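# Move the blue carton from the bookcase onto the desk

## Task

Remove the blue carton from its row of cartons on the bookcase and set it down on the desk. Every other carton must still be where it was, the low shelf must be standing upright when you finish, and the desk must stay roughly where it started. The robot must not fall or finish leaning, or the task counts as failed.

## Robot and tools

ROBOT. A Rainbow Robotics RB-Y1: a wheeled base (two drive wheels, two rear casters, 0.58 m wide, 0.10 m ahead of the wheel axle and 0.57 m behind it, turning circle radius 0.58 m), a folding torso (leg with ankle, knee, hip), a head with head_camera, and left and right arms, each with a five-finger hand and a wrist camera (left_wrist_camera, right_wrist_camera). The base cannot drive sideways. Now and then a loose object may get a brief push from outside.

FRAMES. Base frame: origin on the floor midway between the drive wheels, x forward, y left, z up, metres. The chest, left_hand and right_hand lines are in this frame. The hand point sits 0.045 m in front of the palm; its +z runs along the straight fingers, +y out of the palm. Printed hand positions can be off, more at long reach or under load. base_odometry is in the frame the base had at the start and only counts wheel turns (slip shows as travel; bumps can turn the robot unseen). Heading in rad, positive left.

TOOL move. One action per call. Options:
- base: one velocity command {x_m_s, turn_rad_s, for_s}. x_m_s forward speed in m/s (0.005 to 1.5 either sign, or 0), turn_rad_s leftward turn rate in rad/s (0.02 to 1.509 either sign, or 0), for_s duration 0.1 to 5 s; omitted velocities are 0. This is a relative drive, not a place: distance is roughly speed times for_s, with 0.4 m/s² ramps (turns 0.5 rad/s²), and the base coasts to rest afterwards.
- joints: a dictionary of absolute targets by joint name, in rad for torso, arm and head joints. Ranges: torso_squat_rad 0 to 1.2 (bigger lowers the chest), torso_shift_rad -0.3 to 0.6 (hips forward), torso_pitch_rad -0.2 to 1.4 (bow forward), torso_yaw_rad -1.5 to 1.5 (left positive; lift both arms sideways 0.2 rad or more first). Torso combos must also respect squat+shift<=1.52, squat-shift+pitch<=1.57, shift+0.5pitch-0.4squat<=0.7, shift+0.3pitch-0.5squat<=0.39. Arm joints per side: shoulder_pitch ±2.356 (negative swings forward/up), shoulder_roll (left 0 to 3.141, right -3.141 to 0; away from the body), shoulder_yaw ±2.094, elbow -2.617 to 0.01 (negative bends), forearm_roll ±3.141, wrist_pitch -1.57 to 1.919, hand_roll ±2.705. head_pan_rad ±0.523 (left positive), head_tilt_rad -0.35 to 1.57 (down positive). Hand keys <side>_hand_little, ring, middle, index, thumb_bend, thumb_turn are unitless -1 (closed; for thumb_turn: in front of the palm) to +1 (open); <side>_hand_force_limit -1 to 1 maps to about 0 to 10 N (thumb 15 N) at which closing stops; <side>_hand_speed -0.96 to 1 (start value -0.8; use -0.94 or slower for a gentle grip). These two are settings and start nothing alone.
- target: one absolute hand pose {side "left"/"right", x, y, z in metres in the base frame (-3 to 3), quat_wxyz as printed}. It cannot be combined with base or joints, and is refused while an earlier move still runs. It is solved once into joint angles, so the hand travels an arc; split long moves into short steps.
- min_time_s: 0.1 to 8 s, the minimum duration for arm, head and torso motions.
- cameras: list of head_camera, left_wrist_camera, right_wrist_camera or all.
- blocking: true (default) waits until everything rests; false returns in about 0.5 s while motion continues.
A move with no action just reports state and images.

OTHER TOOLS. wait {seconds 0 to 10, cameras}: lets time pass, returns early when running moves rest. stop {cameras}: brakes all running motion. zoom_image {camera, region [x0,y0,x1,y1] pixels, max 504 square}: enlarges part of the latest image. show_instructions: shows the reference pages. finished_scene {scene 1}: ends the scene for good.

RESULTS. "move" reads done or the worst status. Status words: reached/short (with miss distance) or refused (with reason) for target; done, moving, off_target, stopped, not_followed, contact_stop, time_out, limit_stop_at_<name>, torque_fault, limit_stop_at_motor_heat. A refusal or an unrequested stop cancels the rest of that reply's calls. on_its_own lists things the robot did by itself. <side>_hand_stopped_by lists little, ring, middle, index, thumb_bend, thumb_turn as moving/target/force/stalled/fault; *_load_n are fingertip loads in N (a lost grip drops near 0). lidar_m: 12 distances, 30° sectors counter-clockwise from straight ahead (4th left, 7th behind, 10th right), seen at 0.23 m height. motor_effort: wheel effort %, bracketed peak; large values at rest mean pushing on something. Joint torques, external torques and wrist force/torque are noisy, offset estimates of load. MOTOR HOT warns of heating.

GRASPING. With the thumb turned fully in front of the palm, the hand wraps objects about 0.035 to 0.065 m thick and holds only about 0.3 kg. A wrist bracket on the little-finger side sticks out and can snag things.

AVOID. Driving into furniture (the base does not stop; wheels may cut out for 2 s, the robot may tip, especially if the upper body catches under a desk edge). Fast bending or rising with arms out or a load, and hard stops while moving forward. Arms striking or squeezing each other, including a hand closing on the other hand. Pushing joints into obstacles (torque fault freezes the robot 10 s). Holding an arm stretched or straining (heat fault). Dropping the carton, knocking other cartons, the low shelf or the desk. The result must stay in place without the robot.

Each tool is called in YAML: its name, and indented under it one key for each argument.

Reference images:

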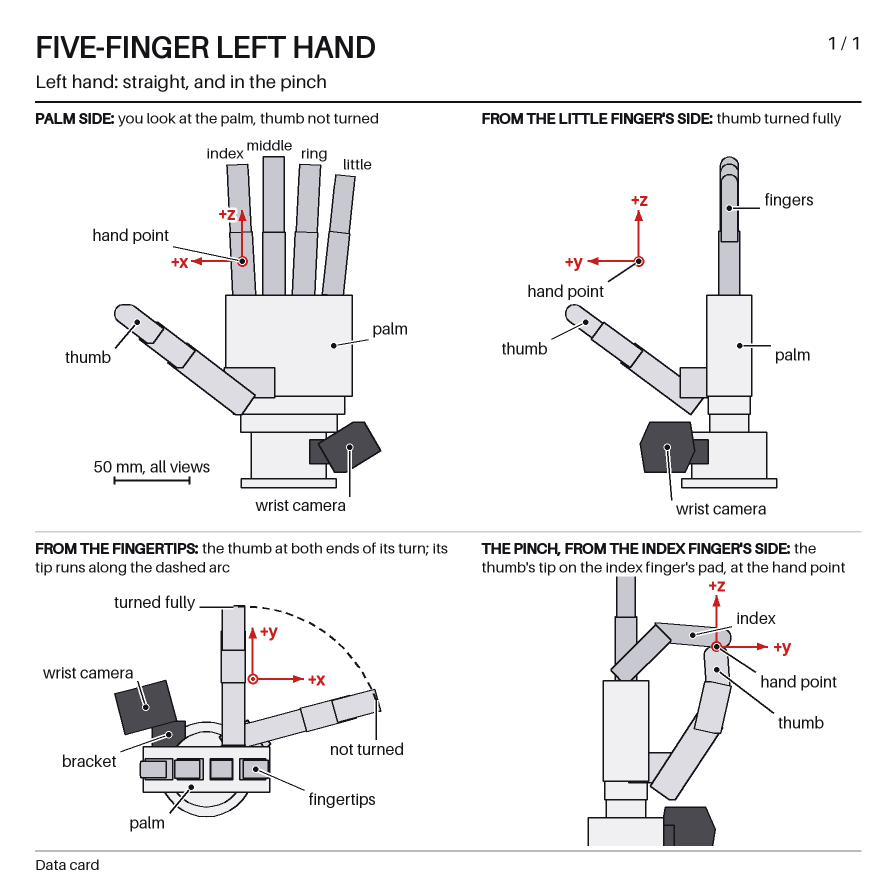

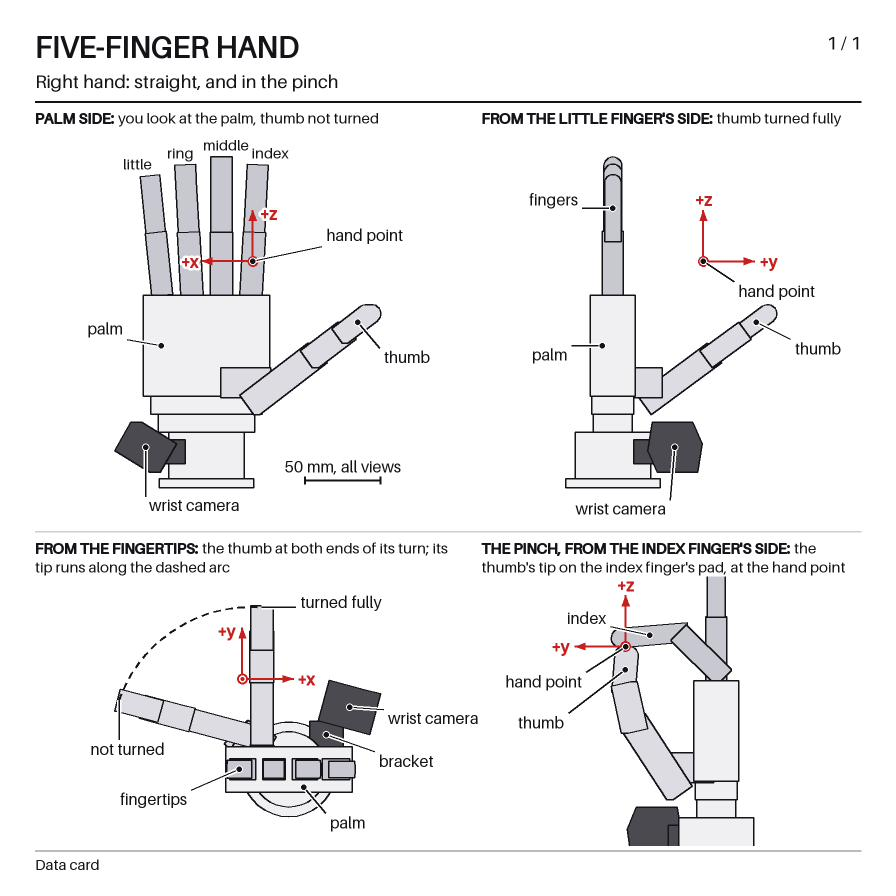

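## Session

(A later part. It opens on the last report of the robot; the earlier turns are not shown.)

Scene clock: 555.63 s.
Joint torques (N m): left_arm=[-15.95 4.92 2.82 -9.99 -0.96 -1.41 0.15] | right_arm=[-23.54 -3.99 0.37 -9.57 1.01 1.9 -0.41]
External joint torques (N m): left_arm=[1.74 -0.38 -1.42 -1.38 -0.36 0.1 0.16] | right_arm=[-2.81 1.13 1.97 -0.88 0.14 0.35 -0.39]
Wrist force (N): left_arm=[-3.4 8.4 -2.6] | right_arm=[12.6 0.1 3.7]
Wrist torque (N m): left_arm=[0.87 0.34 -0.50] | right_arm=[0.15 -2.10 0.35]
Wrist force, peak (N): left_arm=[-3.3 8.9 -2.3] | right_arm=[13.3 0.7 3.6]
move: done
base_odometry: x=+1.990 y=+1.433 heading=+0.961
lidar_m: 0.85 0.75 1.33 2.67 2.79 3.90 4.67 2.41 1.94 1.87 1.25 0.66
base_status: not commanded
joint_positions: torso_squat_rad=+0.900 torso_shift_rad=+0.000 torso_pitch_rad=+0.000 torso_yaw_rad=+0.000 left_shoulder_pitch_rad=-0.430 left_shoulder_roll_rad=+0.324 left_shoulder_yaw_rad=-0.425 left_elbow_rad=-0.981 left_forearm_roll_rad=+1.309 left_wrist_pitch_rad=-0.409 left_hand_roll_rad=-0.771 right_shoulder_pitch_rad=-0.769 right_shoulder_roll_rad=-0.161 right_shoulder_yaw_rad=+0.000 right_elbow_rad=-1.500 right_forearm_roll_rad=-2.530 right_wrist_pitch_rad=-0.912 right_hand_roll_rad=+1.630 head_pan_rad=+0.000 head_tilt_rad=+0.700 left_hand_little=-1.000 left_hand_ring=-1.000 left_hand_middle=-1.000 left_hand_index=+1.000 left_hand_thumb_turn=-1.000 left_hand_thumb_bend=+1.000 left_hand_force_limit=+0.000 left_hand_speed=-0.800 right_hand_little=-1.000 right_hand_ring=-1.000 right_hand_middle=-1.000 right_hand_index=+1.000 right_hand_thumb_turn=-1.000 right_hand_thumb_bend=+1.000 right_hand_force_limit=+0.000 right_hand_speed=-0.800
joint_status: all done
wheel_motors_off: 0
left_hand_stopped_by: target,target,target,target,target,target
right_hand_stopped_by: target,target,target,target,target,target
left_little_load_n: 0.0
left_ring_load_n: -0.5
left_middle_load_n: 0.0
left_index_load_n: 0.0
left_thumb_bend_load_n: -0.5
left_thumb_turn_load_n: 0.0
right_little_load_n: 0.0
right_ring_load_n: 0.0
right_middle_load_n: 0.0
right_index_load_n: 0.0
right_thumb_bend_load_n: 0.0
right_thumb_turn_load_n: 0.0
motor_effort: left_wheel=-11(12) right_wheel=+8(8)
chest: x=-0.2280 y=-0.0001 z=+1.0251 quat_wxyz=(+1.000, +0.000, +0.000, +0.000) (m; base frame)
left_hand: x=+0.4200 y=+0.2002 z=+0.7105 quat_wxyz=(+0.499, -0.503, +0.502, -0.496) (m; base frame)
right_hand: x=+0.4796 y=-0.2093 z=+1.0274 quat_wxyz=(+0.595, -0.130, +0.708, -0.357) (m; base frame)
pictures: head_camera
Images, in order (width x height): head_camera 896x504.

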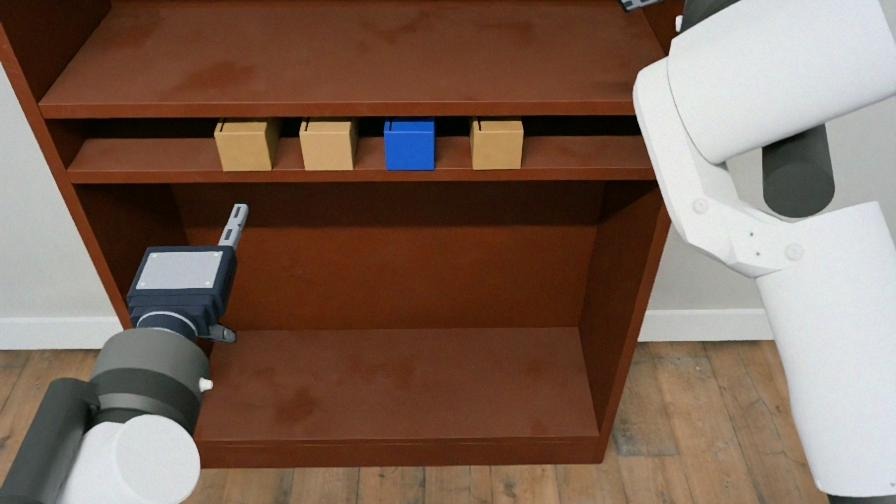

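move:
  joints: {"right_shoulder_yaw_rad": 0.849, "right_elbow_rad": -1.032, "right_forearm_roll_rad": -2.5315, "right_wrist_pitch_rad": -0.912, "right_hand_roll_rad": 1.6286}
  min_time_s: 2
  cameras: ["head_camera"]

move:
  target: {"side": "left", "x": 0.42, "y": 0.066, "z": 0.71, "quat_wxyz": [0.5, -0.5, 0.5, -0.5]}
  min_time_s: 2
  cameras: ["head_camera"]

Scene clock: 564.90 s.
Joint torques (N m): left_arm=[-15.76 5.17 2.89 -10.01 -0.88 -1.34 0.22] | right_arm=[-22.16 -0.86 -2.8 -6.99 1.07 0.44 -0.28]
External joint torques (N m): left_arm=[1.93 -0.13 -1.35 -1.39 -0.28 0.17 0.22] | right_arm=[-2.88 0.39 2.04 -0.33 -0.39 0.35 -0.29]
Wrist force (N): left_arm=[-2.8 8.8 -2.1] | right_arm=[8.3 1.8 5.3]
Wrist torque (N m): left_arm=[0.87 0.26 -0.48] | right_arm=[0.19 -1.80 -0.03]
Wrist force, peak (N): left_arm=[-3.0 8.6 -2.6] | right_arm=[12.8 -0.1 4.1]
move: done
base_odometry: x=+1.990 y=+1.433 heading=+0.961
lidar_m: 0.85 0.74 1.33 2.67 2.79 3.91 4.67 2.40 1.94 1.88 1.26 0.66
base_status: not commanded
joint_positions: torso_squat_rad=+0.900 torso_shift_rad=+0.000 torso_pitch_rad=+0.000 torso_yaw_rad=+0.000 left_shoulder_pitch_rad=-0.430 left_shoulder_roll_rad=+0.324 left_shoulder_yaw_rad=-0.425 left_elbow_rad=-0.981 left_forearm_roll_rad=+1.309 left_wrist_pitch_rad=-0.409 left_hand_roll_rad=-0.771 right_shoulder_pitch_rad=-0.769 right_shoulder_roll_rad=-0.161 right_shoulder_yaw_rad=+0.849 right_elbow_rad=-1.032 right_forearm_roll_rad=-2.532 right_wrist_pitch_rad=-0.912 right_hand_roll_rad=+1.629 head_pan_rad=+0.000 head_tilt_rad=+0.700 left_hand_little=-1.000 left_hand_ring=-1.000 left_hand_middle=-1.000 left_hand_index=+1.000 left_hand_thumb_turn=-1.000 left_hand_thumb_bend=+1.000 left_hand_force_limit=+0.000 left_hand_speed=-0.800 right_hand_little=-1.000 right_hand_ring=-1.000 right_hand_middle=-1.000 right_hand_index=+1.000 right_hand_thumb_turn=-1.000 right_hand_thumb_bend=+1.000 right_hand_force_limit=+0.000 right_hand_speed=-0.800
joint_status: all done
wheel_motors_off: 0
left_hand_stopped_by: target,target,target,target,target,target
right_hand_stopped_by: target,target,target,target,target,target
left_little_load_n: 0.0
left_ring_load_n: 0.0
left_middle_load_n: 0.0
left_index_load_n: 0.0
left_thumb_bend_load_n: 0.0
left_thumb_turn_load_n: 0.0
right_little_load_n: 0.0
right_ring_load_n: 0.0
right_middle_load_n: 0.5
right_index_load_n: 0.0
right_thumb_bend_load_n: 0.0
right_thumb_turn_load_n: 0.0
motor_effort: left_wheel=-9(12) right_wheel=+7(8)
chest: x=-0.2280 y=-0.0001 z=+1.0251 quat_wxyz=(+1.000, +0.000, +0.000, +0.000) (m; base frame)
left_hand: x=+0.4200 y=+0.2002 z=+0.7105 quat_wxyz=(+0.499, -0.503, +0.502, -0.496) (m; base frame)
right_hand: x=+0.4054 y=-0.0347 z=+0.7148 quat_wxyz=(+0.398, -0.540, +0.597, -0.440) (m; base frame)
pictures: head_camera
Images, in order (width x height): head_camera 896x504.

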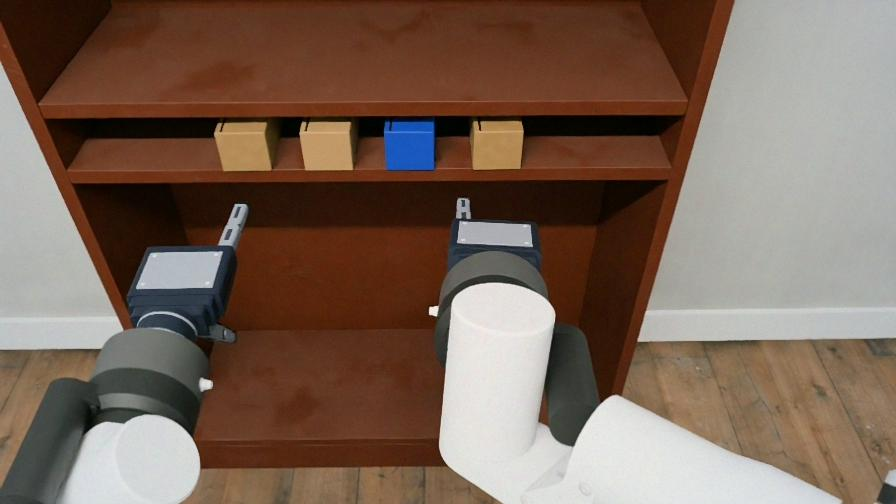

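Scene clock: 567.23 s.
Joint torques (N m): left_arm=[-19.77 -2.14 0.17 -9.01 -0.55 -1.46 -0.28] | right_arm=[-21.04 -0.78 -2.66 -6.58 1.39 0.14 -0.21]
External joint torques (N m): left_arm=[-1.48 -1.83 -1.54 0.22 0.39 -0.24 -0.27] | right_arm=[-1.76 0.47 2.18 0.08 -0.07 0.05 -0.22]
Wrist force (N): left_arm=[-2.7 8.5 -2.5] | right_arm=[8.3 1.8 5.2]
Wrist torque (N m): left_arm=[0.87 0.24 -0.58] | right_arm=[0.20 -1.80 -0.01]
Wrist force, peak (N): left_arm=[-3.1 8.8 -2.3] | right_arm=[8.6 1.7 5.5]
move: done
base_odometry: x=+1.990 y=+1.433 heading=+0.961
lidar_m: 0.84 0.75 1.33 2.67 2.80 3.92 4.67 2.41 1.94 1.88 1.26 0.66
base_status: not commanded
joint_positions: torso_squat_rad=+0.900 torso_shift_rad=+0.000 torso_pitch_rad=+0.000 torso_yaw_rad=+0.000 left_shoulder_pitch_rad=-0.550 left_shoulder_roll_rad=+0.023 left_shoulder_yaw_rad=-0.435 left_elbow_rad=-0.796 left_forearm_roll_rad=+1.310 left_wrist_pitch_rad=-0.557 left_hand_roll_rad=-0.949 right_shoulder_pitch_rad=-0.769 right_shoulder_roll_rad=-0.161 right_shoulder_yaw_rad=+0.849 right_elbow_rad=-1.032 right_forearm_roll_rad=-2.532 right_wrist_pitch_rad=-0.912 right_hand_roll_rad=+1.629 head_pan_rad=+0.000 head_tilt_rad=+0.700 left_hand_little=-1.000 left_hand_ring=-1.000 left_hand_middle=-1.000 left_hand_index=+1.000 left_hand_thumb_turn=-1.000 left_hand_thumb_bend=+1.000 left_hand_force_limit=+0.000 left_hand_speed=-0.800 right_hand_little=-1.000 right_hand_ring=-1.000 right_hand_middle=-1.000 right_hand_index=+1.000 right_hand_thumb_turn=-1.000 right_hand_thumb_bend=+1.000 right_hand_force_limit=+0.000 right_hand_speed=-0.800
joint_status: all done
wheel_motors_off: 0
left_hand_stopped_by: target,target,target,target,target,target
right_hand_stopped_by: target,target,target,target,target,target
left_little_load_n: 0.0
left_ring_load_n: 0.0
left_middle_load_n: 0.0
left_index_load_n: 0.0
left_thumb_bend_load_n: 0.0
left_thumb_turn_load_n: 0.0
right_little_load_n: 0.0
right_ring_load_n: 0.0
right_middle_load_n: 0.0
right_index_load_n: 0.5
right_thumb_bend_load_n: 0.0
right_thumb_turn_load_n: 0.0
motor_effort: left_wheel=-13(13) right_wheel=+7(8)
chest: x=-0.2280 y=-0.0001 z=+1.0251 quat_wxyz=(+1.000, +0.000, +0.000, +0.000) (m; base frame)
left_hand: x=+0.4199 y=+0.0664 z=+0.7103 quat_wxyz=(+0.500, -0.500, +0.500, -0.499) (m; base frame)
left_hand_status: reached (checked arc, planned for 2.0 s): 0 mm and 0.1 deg off.
right_hand: x=+0.4054 y=-0.0347 z=+0.7148 quat_wxyz=(+0.398, -0.540, +0.597, -0.440) (m; base frame)
pictures: head_camera
Images, in order (width x height): head_camera 896x504.

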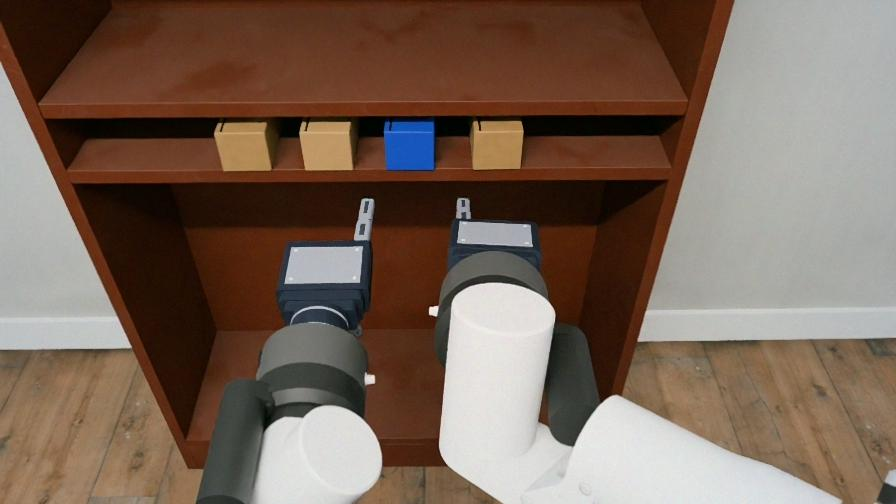

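move:
  target: {"side": "left", "x": 0.42, "y": 0.0525, "z": 0.71, "quat_wxyz": [0.5, -0.5, 0.5, -0.5]}
  min_time_s: 1
  cameras: []

move:
  target: {"side": "right", "x": 0.4056, "y": -0.0166, "z": 0.715, "quat_wxyz": [0.39817, -0.53996, 0.59684, -0.44013]}
  min_time_s: 1
  cameras: ["head_camera"]

Scene clock: 576.63 s.
Joint torques (N m): left_arm=[-19.91 -2.69 0.18 -8.82 -0.56 -1.52 0.37] | right_arm=[-21.51 -1.02 -2.78 -6.68 1.54 0.52 -0.38]
External joint torques (N m): left_arm=[-1.51 -2.03 -1.44 0.3 0.42 -0.3 0.38] | right_arm=[-2.23 0.23 2.06 -0.02 0.08 0.43 -0.38]
Wrist force (N): left_arm=[-2.5 8.2 -2.1] | right_arm=[8.6 1.6 5.1]
Wrist torque (N m): left_arm=[0.79 0.24 -0.46] | right_arm=[0.17 -1.84 0.00]
Wrist force, peak (N): left_arm=[-2.7 9.1 -2.5] | right_arm=[8.7 2.1 5.2]
move: done
base_odometry: x=+1.990 y=+1.433 heading=+0.961
lidar_m: 0.85 0.74 1.33 2.67 2.79 3.91 4.68 2.42 1.93 1.88 1.26 0.66
base_status: not commanded
joint_positions: torso_squat_rad=+0.900 torso_shift_rad=+0.000 torso_pitch_rad=+0.000 torso_yaw_rad=+0.000 left_shoulder_pitch_rad=-0.575 left_shoulder_roll_rad=+0.000 left_shoulder_yaw_rad=-0.456 left_elbow_rad=-0.759 left_forearm_roll_rad=+1.323 left_wrist_pitch_rad=-0.584 left_hand_roll_rad=-0.948 right_shoulder_pitch_rad=-0.769 right_shoulder_roll_rad=-0.161 right_shoulder_yaw_rad=+0.849 right_elbow_rad=-1.032 right_forearm_roll_rad=-2.532 right_wrist_pitch_rad=-0.912 right_hand_roll_rad=+1.629 head_pan_rad=+0.000 head_tilt_rad=+0.700 left_hand_little=-1.000 left_hand_ring=-1.000 left_hand_middle=-1.000 left_hand_index=+1.000 left_hand_thumb_turn=-1.000 left_hand_thumb_bend=+1.000 left_hand_force_limit=+0.000 left_hand_speed=-0.800 right_hand_little=-1.000 right_hand_ring=-1.000 right_hand_middle=-1.000 right_hand_index=+1.000 right_hand_thumb_turn=-1.000 right_hand_thumb_bend=+1.000 right_hand_force_limit=+0.000 right_hand_speed=-0.800
joint_status: all done
wheel_motors_off: 0
left_hand_stopped_by: target,target,target,target,target,target
right_hand_stopped_by: target,target,target,target,target,target
left_little_load_n: 0.5
left_ring_load_n: 0.0
left_middle_load_n: 0.0
left_index_load_n: 0.0
left_thumb_bend_load_n: 0.0
left_thumb_turn_load_n: 0.0
right_little_load_n: 0.0
right_ring_load_n: 0.0
right_middle_load_n: 0.0
right_index_load_n: 0.0
right_thumb_bend_load_n: 0.0
right_thumb_turn_load_n: 0.0
motor_effort: left_wheel=-11(13) right_wheel=+7(8)
chest: x=-0.2280 y=-0.0001 z=+1.0251 quat_wxyz=(+1.000, +0.000, +0.000, +0.000) (m; base frame)
left_hand: x=+0.4194 y=+0.0533 z=+0.7105 quat_wxyz=(+0.499, -0.500, +0.501, -0.500) (m; base frame)
left_hand_status: reached (checked arc, planned for 1.0 s): 1 mm and 0.1 deg off.
right_hand: x=+0.4054 y=-0.0347 z=+0.7148 quat_wxyz=(+0.398, -0.540, +0.597, -0.440) (m; base frame)
pictures: none
No camera images: "cameras" was empty.

Scene clock: 576.93 s.
Joint torques (N m): left_arm=[-19.98 -2.74 0.13 -8.75 -0.56 -1.4 0.39] | right_arm=[-21.71 -1.2 -2.65 -6.71 1.55 0.31 -0.34]
External joint torques (N m): left_arm=[-1.59 -2.08 -1.48 0.37 0.42 -0.18 0.4] | right_arm=[-2.43 0.05 2.19 -0.04 0.09 0.22 -0.34]
Wrist force (N): left_arm=[-2.6 8.4 -2.1] | right_arm=[8.3 1.9 5.2]
Wrist torque (N m): left_arm=[0.80 0.24 -0.44] | right_arm=[0.22 -1.80 -0.02]
Wrist force, peak (N): left_arm=[-2.3 8.7 -2.6] | right_arm=[8.4 2.0 5.3]
move: refused
base_odometry: x=+1.990 y=+1.433 heading=+0.961
lidar_m: 0.85 0.74 1.33 2.67 2.79 3.92 4.68 2.41 1.94 1.88 1.26 0.65
base_status: not commanded
joint_positions: torso_squat_rad=+0.900 torso_shift_rad=+0.000 torso_pitch_rad=+0.000 torso_yaw_rad=+0.000 left_shoulder_pitch_rad=-0.575 left_shoulder_roll_rad=+0.000 left_shoulder_yaw_rad=-0.456 left_elbow_rad=-0.759 left_forearm_roll_rad=+1.323 left_wrist_pitch_rad=-0.584 left_hand_roll_rad=-0.948 right_shoulder_pitch_rad=-0.769 right_shoulder_roll_rad=-0.161 right_shoulder_yaw_rad=+0.849 right_elbow_rad=-1.032 right_forearm_roll_rad=-2.532 right_wrist_pitch_rad=-0.912 right_hand_roll_rad=+1.629 head_pan_rad=+0.000 head_tilt_rad=+0.700 left_hand_little=-1.000 left_hand_ring=-1.000 left_hand_middle=-1.000 left_hand_index=+1.000 left_hand_thumb_turn=-1.000 left_hand_thumb_bend=+1.000 left_hand_force_limit=+0.000 left_hand_speed=-0.800 right_hand_little=-1.000 right_hand_ring=-1.000 right_hand_middle=-1.000 right_hand_index=+1.000 right_hand_thumb_turn=-1.000 right_hand_thumb_bend=+1.000 right_hand_force_limit=+0.000 right_hand_speed=-0.800
joint_status: not commanded
wheel_motors_off: 0
left_hand_stopped_by: target,target,target,target,target,target
right_hand_stopped_by: target,target,target,target,target,target
left_little_load_n: 0.0
left_ring_load_n: 0.0
left_middle_load_n: 0.0
left_index_load_n: 0.0
left_thumb_bend_load_n: 0.0
left_thumb_turn_load_n: 0.5
right_little_load_n: 0.0
right_ring_load_n: 0.0
right_middle_load_n: 0.0
right_index_load_n: 0.0
right_thumb_bend_load_n: 0.0
right_thumb_turn_load_n: 0.0
motor_effort: left_wheel=-11(12) right_wheel=+7(7)
chest: x=-0.2280 y=-0.0001 z=+1.0251 quat_wxyz=(+1.000, +0.000, +0.000, +0.000) (m; base frame)
left_hand: x=+0.4194 y=+0.0533 z=+0.7105 quat_wxyz=(+0.499, -0.500, +0.501, -0.500) (m; base frame)
right_hand: x=+0.4054 y=-0.0347 z=+0.7148 quat_wxyz=(+0.398, -0.540, +0.597, -0.440) (m; base frame)
right_hand_status: refused: the posture found for that pose stands 10 mm from the other arm (limit 20 mm). Nothing moved. The solve starts from where the arm stands: from another posture it may find a clear one.
pictures: head_camera
Images, in order (width x height): head_camera 896x504.

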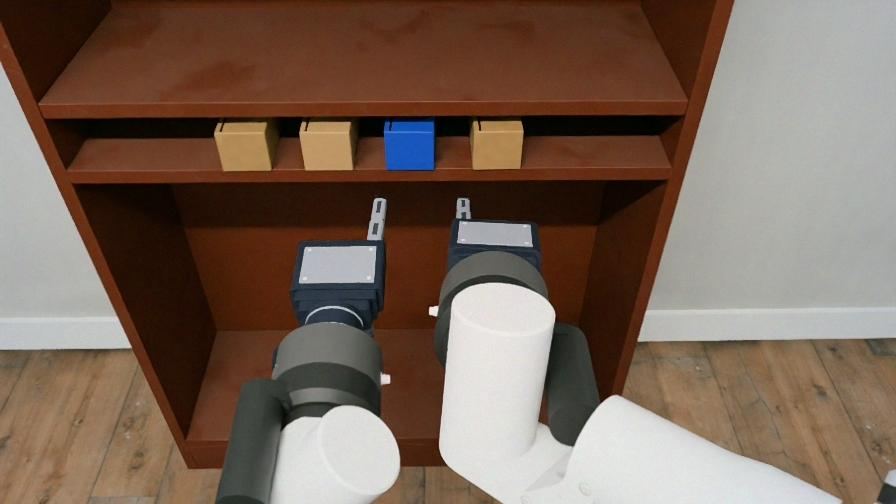

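move:
  target: {"side": "right", "x": 0.4016, "y": -0.0312, "z": 0.7247, "quat_wxyz": [0.36508, -0.56286, 0.62216, -0.40354]}
  min_time_s: 1.5
  cameras: []

move:
  target: {"side": "right", "x": 0.4016, "y": -0.0142, "z": 0.7247, "quat_wxyz": [0.36508, -0.56286, 0.62216, -0.40354]}
  min_time_s: 1.5
  cameras: ["head_camera"]

Scene clock: 605.00 s.
Joint torques (N m): left_arm=[-20.01 -2.82 0.06 -8.8 -0.61 -1.37 0.27] | right_arm=[-23.53 -2.24 -5.24 -8.18 1.45 0.26 0.29]
External joint torques (N m): left_arm=[-1.62 -2.16 -1.56 0.32 0.37 -0.15 0.28] | right_arm=[-3.65 -0.53 -0.14 -1.27 0.1 -0.19 0.28]
Wrist force (N): left_arm=[-2.6 8.3 -2.2] | right_arm=[8.2 1.9 5.8]
Wrist torque (N m): left_arm=[0.82 0.28 -0.48] | right_arm=[0.17 -1.79 0.15]
Wrist force, peak (N): left_arm=[-2.9 8.8 -1.9] | right_arm=[8.6 1.9 6.1]
move: done
base_odometry: x=+1.990 y=+1.433 heading=+0.961
lidar_m: 0.85 0.75 1.33 2.67 2.79 3.91 4.67 2.41 1.94 1.88 1.26 0.66
base_status: not commanded
joint_positions: torso_squat_rad=+0.900 torso_shift_rad=+0.000 torso_pitch_rad=+0.000 torso_yaw_rad=+0.000 left_shoulder_pitch_rad=-0.575 left_shoulder_roll_rad=+0.000 left_shoulder_yaw_rad=-0.456 left_elbow_rad=-0.759 left_forearm_roll_rad=+1.323 left_wrist_pitch_rad=-0.584 left_hand_roll_rad=-0.948 right_shoulder_pitch_rad=-0.813 right_shoulder_roll_rad=-0.171 right_shoulder_yaw_rad=+0.779 right_elbow_rad=-1.090 right_forearm_roll_rad=-2.755 right_wrist_pitch_rad=-0.966 right_hand_roll_rad=+1.840 head_pan_rad=+0.000 head_tilt_rad=+0.700 left_hand_little=-1.000 left_hand_ring=-1.000 left_hand_middle=-1.000 left_hand_index=+1.000 left_hand_thumb_turn=-1.000 left_hand_thumb_bend=+1.000 left_hand_force_limit=+0.000 left_hand_speed=-0.800 right_hand_little=-1.000 right_hand_ring=-1.000 right_hand_middle=-1.000 right_hand_index=+1.000 right_hand_thumb_turn=-1.000 right_hand_thumb_bend=+1.000 right_hand_force_limit=+0.000 right_hand_speed=-0.800
joint_status: all done
wheel_motors_off: 0
left_hand_stopped_by: target,target,target,target,target,target
right_hand_stopped_by: target,target,target,target,target,target
left_little_load_n: 0.0
left_ring_load_n: 0.0
left_middle_load_n: 0.0
left_index_load_n: 0.0
left_thumb_bend_load_n: 0.0
left_thumb_turn_load_n: 0.0
right_little_load_n: 0.0
right_ring_load_n: 0.0
right_middle_load_n: 0.0
right_index_load_n: 0.0
right_thumb_bend_load_n: 0.0
right_thumb_turn_load_n: 0.0
motor_effort: left_wheel=-10(13) right_wheel=+7(8)
chest: x=-0.2280 y=-0.0001 z=+1.0251 quat_wxyz=(+1.000, +0.000, +0.000, +0.000) (m; base frame)
left_hand: x=+0.4194 y=+0.0533 z=+0.7105 quat_wxyz=(+0.499, -0.500, +0.501, -0.500) (m; base frame)
right_hand: x=+0.4011 y=-0.0306 z=+0.7244 quat_wxyz=(+0.366, -0.562, +0.622, -0.404) (m; base frame)
right_hand_status: reached (checked arc, planned for 1.5 s): 1 mm and 0.2 deg off.
pictures: none
No camera images: "cameras" was empty.

Scene clock: 606.83 s.
Joint torques (N m): left_arm=[-20.03 -2.81 -0.09 -8.84 -0.5 -1.47 0.35] | right_arm=[-23.82 0.17 -2.25 -7.08 1.45 0.24 -0.56]
External joint torques (N m): left_arm=[-1.64 -2.16 -1.71 0.28 0.48 -0.24 0.35] | right_arm=[-3.82 1.52 2.52 -0.18 0.08 -0.18 -0.57]
Wrist force (N): left_arm=[-2.4 8.3 -2.0] | right_arm=[8.3 1.8 6.2]
Wrist torque (N m): left_arm=[0.82 0.23 -0.47] | right_arm=[0.12 -1.82 0.01]
Wrist force, peak (N): left_arm=[-2.7 8.8 -2.3] | right_arm=[8.6 1.8 6.1]
move: done
base_odometry: x=+1.990 y=+1.433 heading=+0.961
lidar_m: 0.84 0.75 1.34 2.68 2.80 3.91 4.67 2.41 1.93 1.88 1.25 0.65
base_status: not commanded
joint_positions: torso_squat_rad=+0.900 torso_shift_rad=+0.000 torso_pitch_rad=+0.000 torso_yaw_rad=+0.000 left_shoulder_pitch_rad=-0.575 left_shoulder_roll_rad=+0.000 left_shoulder_yaw_rad=-0.456 left_elbow_rad=-0.759 left_forearm_roll_rad=+1.323 left_wrist_pitch_rad=-0.584 left_hand_roll_rad=-0.948 right_shoulder_pitch_rad=-0.846 right_shoulder_roll_rad=-0.123 right_shoulder_yaw_rad=+0.783 right_elbow_rad=-1.028 right_forearm_roll_rad=-2.741 right_wrist_pitch_rad=-0.968 right_hand_roll_rad=+1.823 head_pan_rad=+0.000 head_tilt_rad=+0.700 left_hand_little=-1.000 left_hand_ring=-1.000 left_hand_middle=-1.000 left_hand_index=+1.000 left_hand_thumb_turn=-1.000 left_hand_thumb_bend=+1.000 left_hand_force_limit=+0.000 left_hand_speed=-0.800 right_hand_little=-1.000 right_hand_ring=-1.000 right_hand_middle=-1.000 right_hand_index=+1.000 right_hand_thumb_turn=-1.000 right_hand_thumb_bend=+1.000 right_hand_force_limit=+0.000 right_hand_speed=-0.800
joint_status: all done
wheel_motors_off: 0
left_hand_stopped_by: target,target,target,target,target,target
right_hand_stopped_by: target,target,target,target,target,target
left_little_load_n: 0.0
left_ring_load_n: 0.0
left_middle_load_n: 0.0
left_index_load_n: 0.0
left_thumb_bend_load_n: 0.0
left_thumb_turn_load_n: 0.0
right_little_load_n: 0.0
right_ring_load_n: 0.0
right_middle_load_n: 0.0
right_index_load_n: 0.0
right_thumb_bend_load_n: 0.0
right_thumb_turn_load_n: 0.0
motor_effort: left_wheel=-12(12) right_wheel=+8(8)
chest: x=-0.2280 y=-0.0001 z=+1.0251 quat_wxyz=(+1.000, +0.000, +0.000, +0.000) (m; base frame)
left_hand: x=+0.4194 y=+0.0533 z=+0.7105 quat_wxyz=(+0.499, -0.500, +0.501, -0.500) (m; base frame)
right_hand: x=+0.4015 y=-0.0145 z=+0.7245 quat_wxyz=(+0.365, -0.563, +0.622, -0.403) (m; base frame)
right_hand_status: reached (checked arc, planned for 1.5 s): 0 mm and 0.0 deg off.
pictures: head_camera
Images, in order (width x height): head_camera 896x504.

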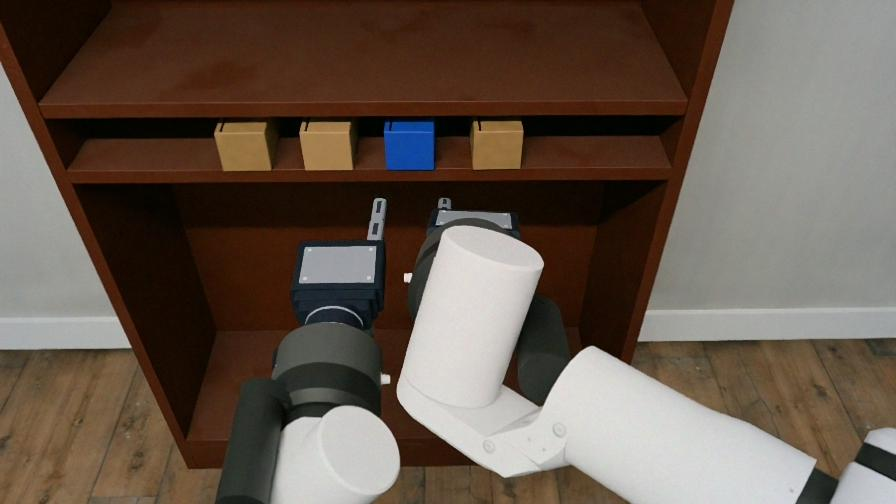

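move:
  target: {"side": "right", "x": 0.4016, "y": -0.0312, "z": 0.7247, "quat_wxyz": [0.36508, -0.56286, 0.62216, -0.40354]}
  min_time_s: 1.5
  cameras: []

move:
  target: {"side": "left", "x": 0.42, "y": 0.065, "z": 0.706, "quat_wxyz": [0.5, -0.5, 0.5, -0.5]}
  min_time_s: 1.5
  cameras: []

move:
  base: {"x_m_s": 0.1, "for_s": 1.08}
  cameras: ["all"]

zoom_image:
  camera: "head_camera"
  region: [280, 150, 560, 290]

Scene clock: 617.10 s.
Joint torques (N m): left_arm=[-19.94 -2.81 0.04 -8.83 -0.63 -1.49 0.28] | right_arm=[-20.86 -2.1 -5.29 -8.19 1.26 0.74 0.21]
External joint torques (N m): left_arm=[-1.54 -2.15 -1.58 0.29 0.35 -0.27 0.29] | right_arm=[-0.92 -0.37 -0.24 -1.29 -0.09 0.29 0.2]
Wrist force (N): left_arm=[-2.5 8.4 -1.9] | right_arm=[8.2 1.9 6.2]
Wrist torque (N m): left_arm=[0.82 0.25 -0.47] | right_arm=[0.15 -1.80 0.16]
Wrist force, peak (N): left_arm=[-2.9 8.9 -2.0] | right_arm=[8.5 1.4 6.2]
move: done
base_odometry: x=+1.990 y=+1.433 heading=+0.961
lidar_m: 0.84 0.74 1.33 2.68 2.80 3.91 4.67 2.42 1.93 1.88 1.26 0.66
base_status: not commanded
joint_positions: torso_squat_rad=+0.900 torso_shift_rad=+0.000 torso_pitch_rad=+0.000 torso_yaw_rad=+0.000 left_shoulder_pitch_rad=-0.575 left_shoulder_roll_rad=+0.000 left_shoulder_yaw_rad=-0.456 left_elbow_rad=-0.759 left_forearm_roll_rad=+1.323 left_wrist_pitch_rad=-0.584 left_hand_roll_rad=-0.948 right_shoulder_pitch_rad=-0.820 right_shoulder_roll_rad=-0.165 right_shoulder_yaw_rad=+0.778 right_elbow_rad=-1.077 right_forearm_roll_rad=-2.756 right_wrist_pitch_rad=-0.965 right_hand_roll_rad=+1.841 head_pan_rad=+0.000 head_tilt_rad=+0.700 left_hand_little=-1.000 left_hand_ring=-1.000 left_hand_middle=-1.000 left_hand_index=+1.000 left_hand_thumb_turn=-1.000 left_hand_thumb_bend=+1.000 left_hand_force_limit=+0.000 left_hand_speed=-0.800 right_hand_little=-1.000 right_hand_ring=-1.000 right_hand_middle=-1.000 right_hand_index=+1.000 right_hand_thumb_turn=-1.000 right_hand_thumb_bend=+1.000 right_hand_force_limit=+0.000 right_hand_speed=-0.800
joint_status: all done
wheel_motors_off: 0
left_hand_stopped_by: target,target,target,target,target,target
right_hand_stopped_by: target,target,target,target,target,target
left_little_load_n: 0.0
left_ring_load_n: 0.0
left_middle_load_n: 0.0
left_index_load_n: 0.0
left_thumb_bend_load_n: 0.0
left_thumb_turn_load_n: 0.0
right_little_load_n: 0.0
right_ring_load_n: 0.0
right_middle_load_n: 0.0
right_index_load_n: 0.0
right_thumb_bend_load_n: -0.5
right_thumb_turn_load_n: 0.0
motor_effort: left_wheel=-10(13) right_wheel=+7(8)
chest: x=-0.2280 y=-0.0001 z=+1.0251 quat_wxyz=(+1.000, +0.000, +0.000, +0.000) (m; base frame)
left_hand: x=+0.4194 y=+0.0533 z=+0.7105 quat_wxyz=(+0.499, -0.500, +0.501, -0.500) (m; base frame)
right_hand: x=+0.4022 y=-0.0306 z=+0.7241 quat_wxyz=(+0.364, -0.563, +0.622, -0.405) (m; base frame)
right_hand_status: reached (checked arc, planned for 1.5 s): 1 mm and 0.2 deg off.
pictures: none
No camera images: "cameras" was empty.

Scene clock: 618.93 s.
Joint torques (N m): left_arm=[-16.24 0.39 0.2 -8.73 -1.2 -1 0.29] | right_arm=[-21.71 -2.08 -5.32 -8.27 1.06 0.92 0.18]
External joint torques (N m): left_arm=[2.18 0.58 -1.59 0.26 -0.25 0.28 0.3] | right_arm=[-1.76 -0.35 -0.28 -1.37 -0.3 0.47 0.17]
Wrist force (N): left_arm=[-3.0 8.5 -2.1] | right_arm=[8.4 1.9 6.2]
Wrist torque (N m): left_arm=[0.86 0.33 -0.50] | right_arm=[0.15 -1.82 0.16]
Wrist force, peak (N): left_arm=[-2.8 8.8 -2.3] | right_arm=[8.4 1.8 6.2]
move: done
base_odometry: x=+1.990 y=+1.433 heading=+0.961
lidar_m: 0.85 0.74 1.33 2.67 2.81 3.91 4.67 2.40 1.94 1.87 1.25 0.66
base_status: not commanded
joint_positions: torso_squat_rad=+0.900 torso_shift_rad=+0.000 torso_pitch_rad=+0.000 torso_yaw_rad=+0.000 left_shoulder_pitch_rad=-0.570 left_shoulder_roll_rad=+0.024 left_shoulder_yaw_rad=-0.466 left_elbow_rad=-0.755 left_forearm_roll_rad=+1.314 left_wrist_pitch_rad=-0.583 left_hand_roll_rad=-0.912 right_shoulder_pitch_rad=-0.820 right_shoulder_roll_rad=-0.165 right_shoulder_yaw_rad=+0.778 right_elbow_rad=-1.077 right_forearm_roll_rad=-2.756 right_wrist_pitch_rad=-0.965 right_hand_roll_rad=+1.841 head_pan_rad=+0.000 head_tilt_rad=+0.700 left_hand_little=-1.000 left_hand_ring=-1.000 left_hand_middle=-1.000 left_hand_index=+1.000 left_hand_thumb_turn=-1.000 left_hand_thumb_bend=+1.000 left_hand_force_limit=+0.000 left_hand_speed=-0.800 right_hand_little=-1.000 right_hand_ring=-1.000 right_hand_middle=-1.000 right_hand_index=+1.000 right_hand_thumb_turn=-1.000 right_hand_thumb_bend=+1.000 right_hand_force_limit=+0.000 right_hand_speed=-0.800
joint_status: all done
wheel_motors_off: 0
left_hand_stopped_by: target,target,target,target,target,target
right_hand_stopped_by: target,target,target,target,target,target
left_little_load_n: 0.5
left_ring_load_n: 0.0
left_middle_load_n: 0.0
left_index_load_n: 0.0
left_thumb_bend_load_n: 0.0
left_thumb_turn_load_n: 0.0
right_little_load_n: 0.0
right_ring_load_n: 0.0
right_middle_load_n: 0.0
right_index_load_n: 0.0
right_thumb_bend_load_n: 0.0
right_thumb_turn_load_n: 0.0
motor_effort: left_wheel=-11(13) right_wheel=+7(8)
chest: x=-0.2280 y=-0.0001 z=+1.0251 quat_wxyz=(+1.000, +0.000, +0.000, +0.000) (m; base frame)
left_hand: x=+0.4201 y=+0.0647 z=+0.7067 quat_wxyz=(+0.500, -0.500, +0.500, -0.500) (m; base frame)
left_hand_status: reached (checked arc, planned for 1.5 s): 1 mm and 0.0 deg off.
right_hand: x=+0.4022 y=-0.0306 z=+0.7241 quat_wxyz=(+0.364, -0.563, +0.622, -0.405) (m; base frame)
pictures: none
No camera images: "cameras" was empty.

Scene clock: 620.77 s.
Joint torques (N m): left_arm=[-17.19 0.07 0.24 -9.05 -1.03 -1.14 0.33] | right_arm=[-22.22 -2.05 -5.09 -8.07 1.31 0.85 0.32]
External joint torques (N m): left_arm=[1.22 0.26 -1.56 -0.06 -0.09 0.14 0.34] | right_arm=[-2.28 -0.33 -0.04 -1.17 -0.05 0.4 0.31]
Wrist force (N): left_arm=[-2.8 8.3 -1.9] | right_arm=[8.1 2.1 6.3]
Wrist torque (N m): left_arm=[0.80 0.27 -0.47] | right_arm=[0.19 -1.81 0.16]
Wrist force, peak (N): left_arm=[-2.5 9.2 -2.2] | right_arm=[8.6 2.1 6.3]
move: done
base_odometry: x=+2.052 y=+1.520 heading=+0.960
lidar_m: 0.73 0.66 1.17 2.67 2.79 3.92 4.79 2.05 1.94 1.88 1.10 0.55
base_status: done (sent for 1.07 of 1.07 s)
joint_positions: torso_squat_rad=+0.900 torso_shift_rad=+0.000 torso_pitch_rad=+0.000 torso_yaw_rad=+0.000 left_shoulder_pitch_rad=-0.570 left_shoulder_roll_rad=+0.024 left_shoulder_yaw_rad=-0.466 left_elbow_rad=-0.755 left_forearm_roll_rad=+1.314 left_wrist_pitch_rad=-0.583 left_hand_roll_rad=-0.912 right_shoulder_pitch_rad=-0.819 right_shoulder_roll_rad=-0.166 right_shoulder_yaw_rad=+0.778 right_elbow_rad=-1.077 right_forearm_roll_rad=-2.756 right_wrist_pitch_rad=-0.965 right_hand_roll_rad=+1.841 head_pan_rad=+0.000 head_tilt_rad=+0.700 left_hand_little=-1.000 left_hand_ring=-1.000 left_hand_middle=-1.000 left_hand_index=+1.000 left_hand_thumb_turn=-1.000 left_hand_thumb_bend=+1.000 left_hand_force_limit=+0.000 left_hand_speed=-0.800 right_hand_little=-1.000 right_hand_ring=-1.000 right_hand_middle=-1.000 right_hand_index=+1.000 right_hand_thumb_turn=-1.000 right_hand_thumb_bend=+1.000 right_hand_force_limit=+0.000 right_hand_speed=-0.800
joint_status: not commanded
wheel_motors_off: 0
left_hand_stopped_by: target,target,target,target,target,target
right_hand_stopped_by: target,target,target,target,target,target
left_little_load_n: 0.0
left_ring_load_n: 0.0
left_middle_load_n: 0.0
left_index_load_n: 0.0
left_thumb_bend_load_n: 0.0
left_thumb_turn_load_n: 0.0
right_little_load_n: 0.0
right_ring_load_n: 0.0
right_middle_load_n: 0.0
right_index_load_n: 0.0
right_thumb_bend_load_n: 0.0
right_thumb_turn_load_n: 0.0
motor_effort: left_wheel=-9(23) right_wheel=+10(25)
chest: x=-0.2280 y=-0.0001 z=+1.0251 quat_wxyz=(+1.000, +0.000, +0.000, +0.000) (m; base frame)
left_hand: x=+0.4201 y=+0.0648 z=+0.7065 quat_wxyz=(+0.500, -0.500, +0.500, -0.500) (m; base frame)
right_hand: x=+0.4022 y=-0.0307 z=+0.7240 quat_wxyz=(+0.364, -0.563, +0.622, -0.405) (m; base frame)
pictures: head_camera, left_wrist_camera, right_wrist_camera
Images, in order (width x height): head_camera 896x504, left_wrist_camera 504x504, right_wrist_camera 504x504.

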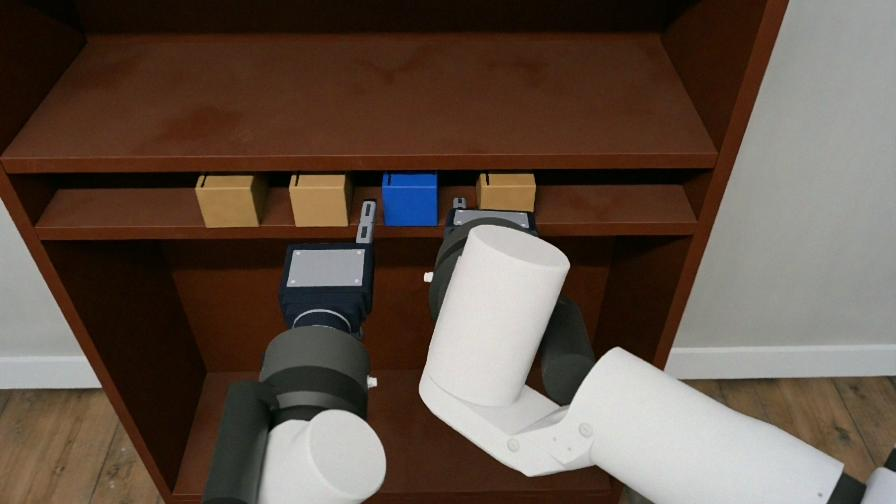

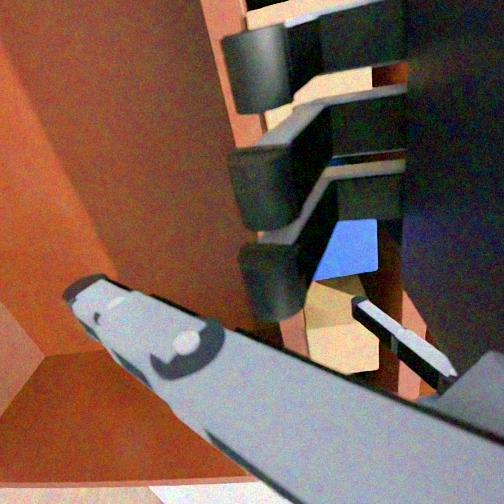

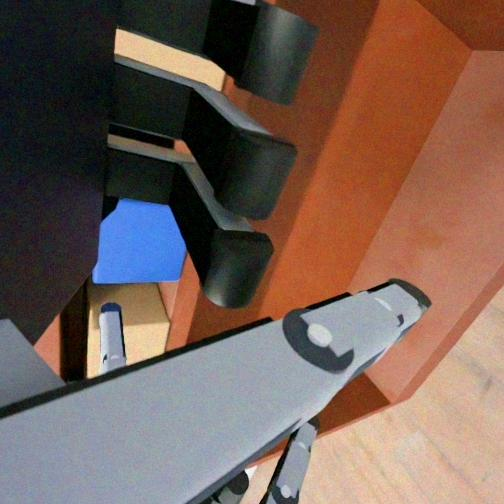

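Scaled by 1.800.

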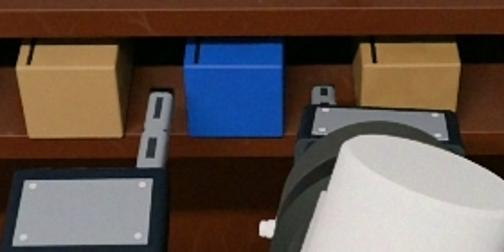

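move:
  base: {"x_m_s": 0.08, "for_s": 0.66}
  cameras: ["all"]

zoom_image:
  camera: "head_camera"
  region: [280, 150, 560, 290]

Scene clock: 631.20 s.
Joint torques (N m): left_arm=[-17.2 -0.21 0.53 -9.08 -1.08 -1.29 0.43] | right_arm=[-21.93 -1.63 -4.76 -7.81 1.19 0.56 -0.02]
External joint torques (N m): left_arm=[1.21 -0.02 -1.26 -0.09 -0.13 -0.01 0.44] | right_arm=[-1.99 0.1 0.29 -0.91 -0.17 0.11 -0.02]
Wrist force (N): left_arm=[-2.8 8.3 -1.9] | right_arm=[8.3 1.9 5.9]
Wrist torque (N m): left_arm=[0.82 0.31 -0.43] | right_arm=[0.17 -1.81 0.15]
Wrist force, peak (N): left_arm=[-2.3 9.0 -2.3] | right_arm=[8.6 2.1 6.3]
move: done
base_odometry: x=+2.082 y=+1.564 heading=+0.958
lidar_m: 0.68 0.63 0.63 2.67 2.80 3.91 4.84 2.09 1.94 1.88 1.03 0.53
base_status: done (sent for 0.67 of 0.67 s)
joint_positions: torso_squat_rad=+0.900 torso_shift_rad=+0.000 torso_pitch_rad=+0.000 torso_yaw_rad=+0.000 left_shoulder_pitch_rad=-0.570 left_shoulder_roll_rad=+0.024 left_shoulder_yaw_rad=-0.466 left_elbow_rad=-0.755 left_forearm_roll_rad=+1.314 left_wrist_pitch_rad=-0.583 left_hand_roll_rad=-0.912 right_shoulder_pitch_rad=-0.819 right_shoulder_roll_rad=-0.166 right_shoulder_yaw_rad=+0.778 right_elbow_rad=-1.077 right_forearm_roll_rad=-2.756 right_wrist_pitch_rad=-0.965 right_hand_roll_rad=+1.841 head_pan_rad=+0.000 head_tilt_rad=+0.700 left_hand_little=-1.000 left_hand_ring=-1.000 left_hand_middle=-1.000 left_hand_index=+1.000 left_hand_thumb_turn=-1.000 left_hand_thumb_bend=+1.000 left_hand_force_limit=+0.000 left_hand_speed=-0.800 right_hand_little=-1.000 right_hand_ring=-1.000 right_hand_middle=-1.000 right_hand_index=+1.000 right_hand_thumb_turn=-1.000 right_hand_thumb_bend=+1.000 right_hand_force_limit=+0.000 right_hand_speed=-0.800
joint_status: not commanded
wheel_motors_off: 0
left_hand_stopped_by: target,target,target,target,target,target
right_hand_stopped_by: target,target,target,target,target,target
left_little_load_n: 0.0
left_ring_load_n: 0.0
left_middle_load_n: 0.0
left_index_load_n: 0.0
left_thumb_bend_load_n: 0.0
left_thumb_turn_load_n: 0.0
right_little_load_n: 0.0
right_ring_load_n: 0.0
right_middle_load_n: 0.0
right_index_load_n: 0.0
right_thumb_bend_load_n: 0.0
right_thumb_turn_load_n: 0.0
motor_effort: left_wheel=-11(16) right_wheel=+8(31)
chest: x=-0.2279 y=-0.0001 z=+1.0251 quat_wxyz=(+1.000, +0.000, +0.000, +0.000) (m; base frame)
left_hand: x=+0.4201 y=+0.0648 z=+0.7064 quat_wxyz=(+0.500, -0.500, +0.500, -0.500) (m; base frame)
right_hand: x=+0.4022 y=-0.0307 z=+0.7240 quat_wxyz=(+0.364, -0.563, +0.622, -0.405) (m; base frame)
pictures: head_camera, left_wrist_camera, right_wrist_camera
Images, in order (width x height): head_camera 896x504, left_wrist_camera 504x504, right_wrist_camera 504x504.

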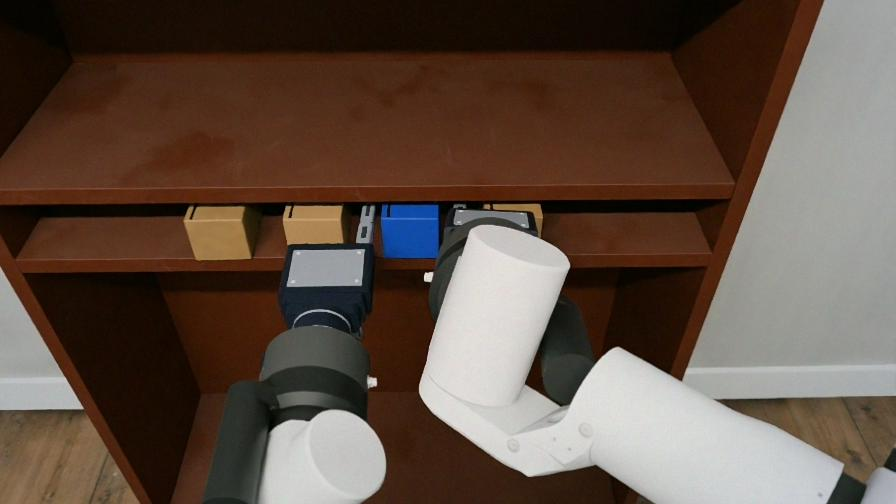

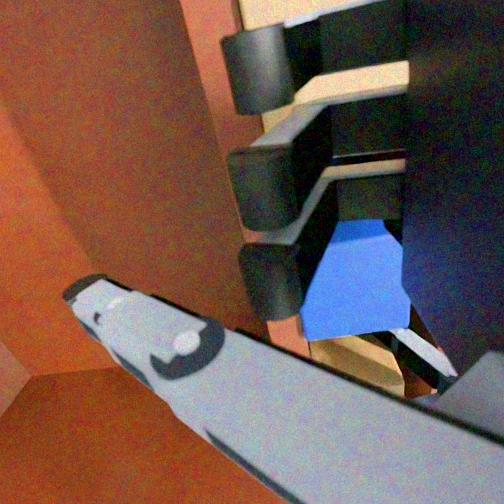

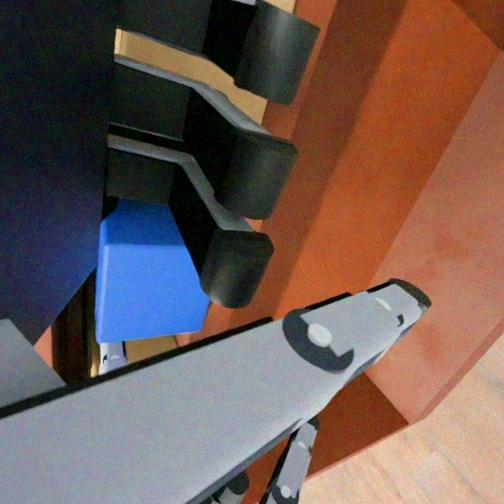

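Scaled by 1.800.

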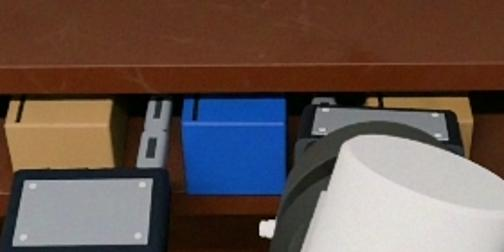

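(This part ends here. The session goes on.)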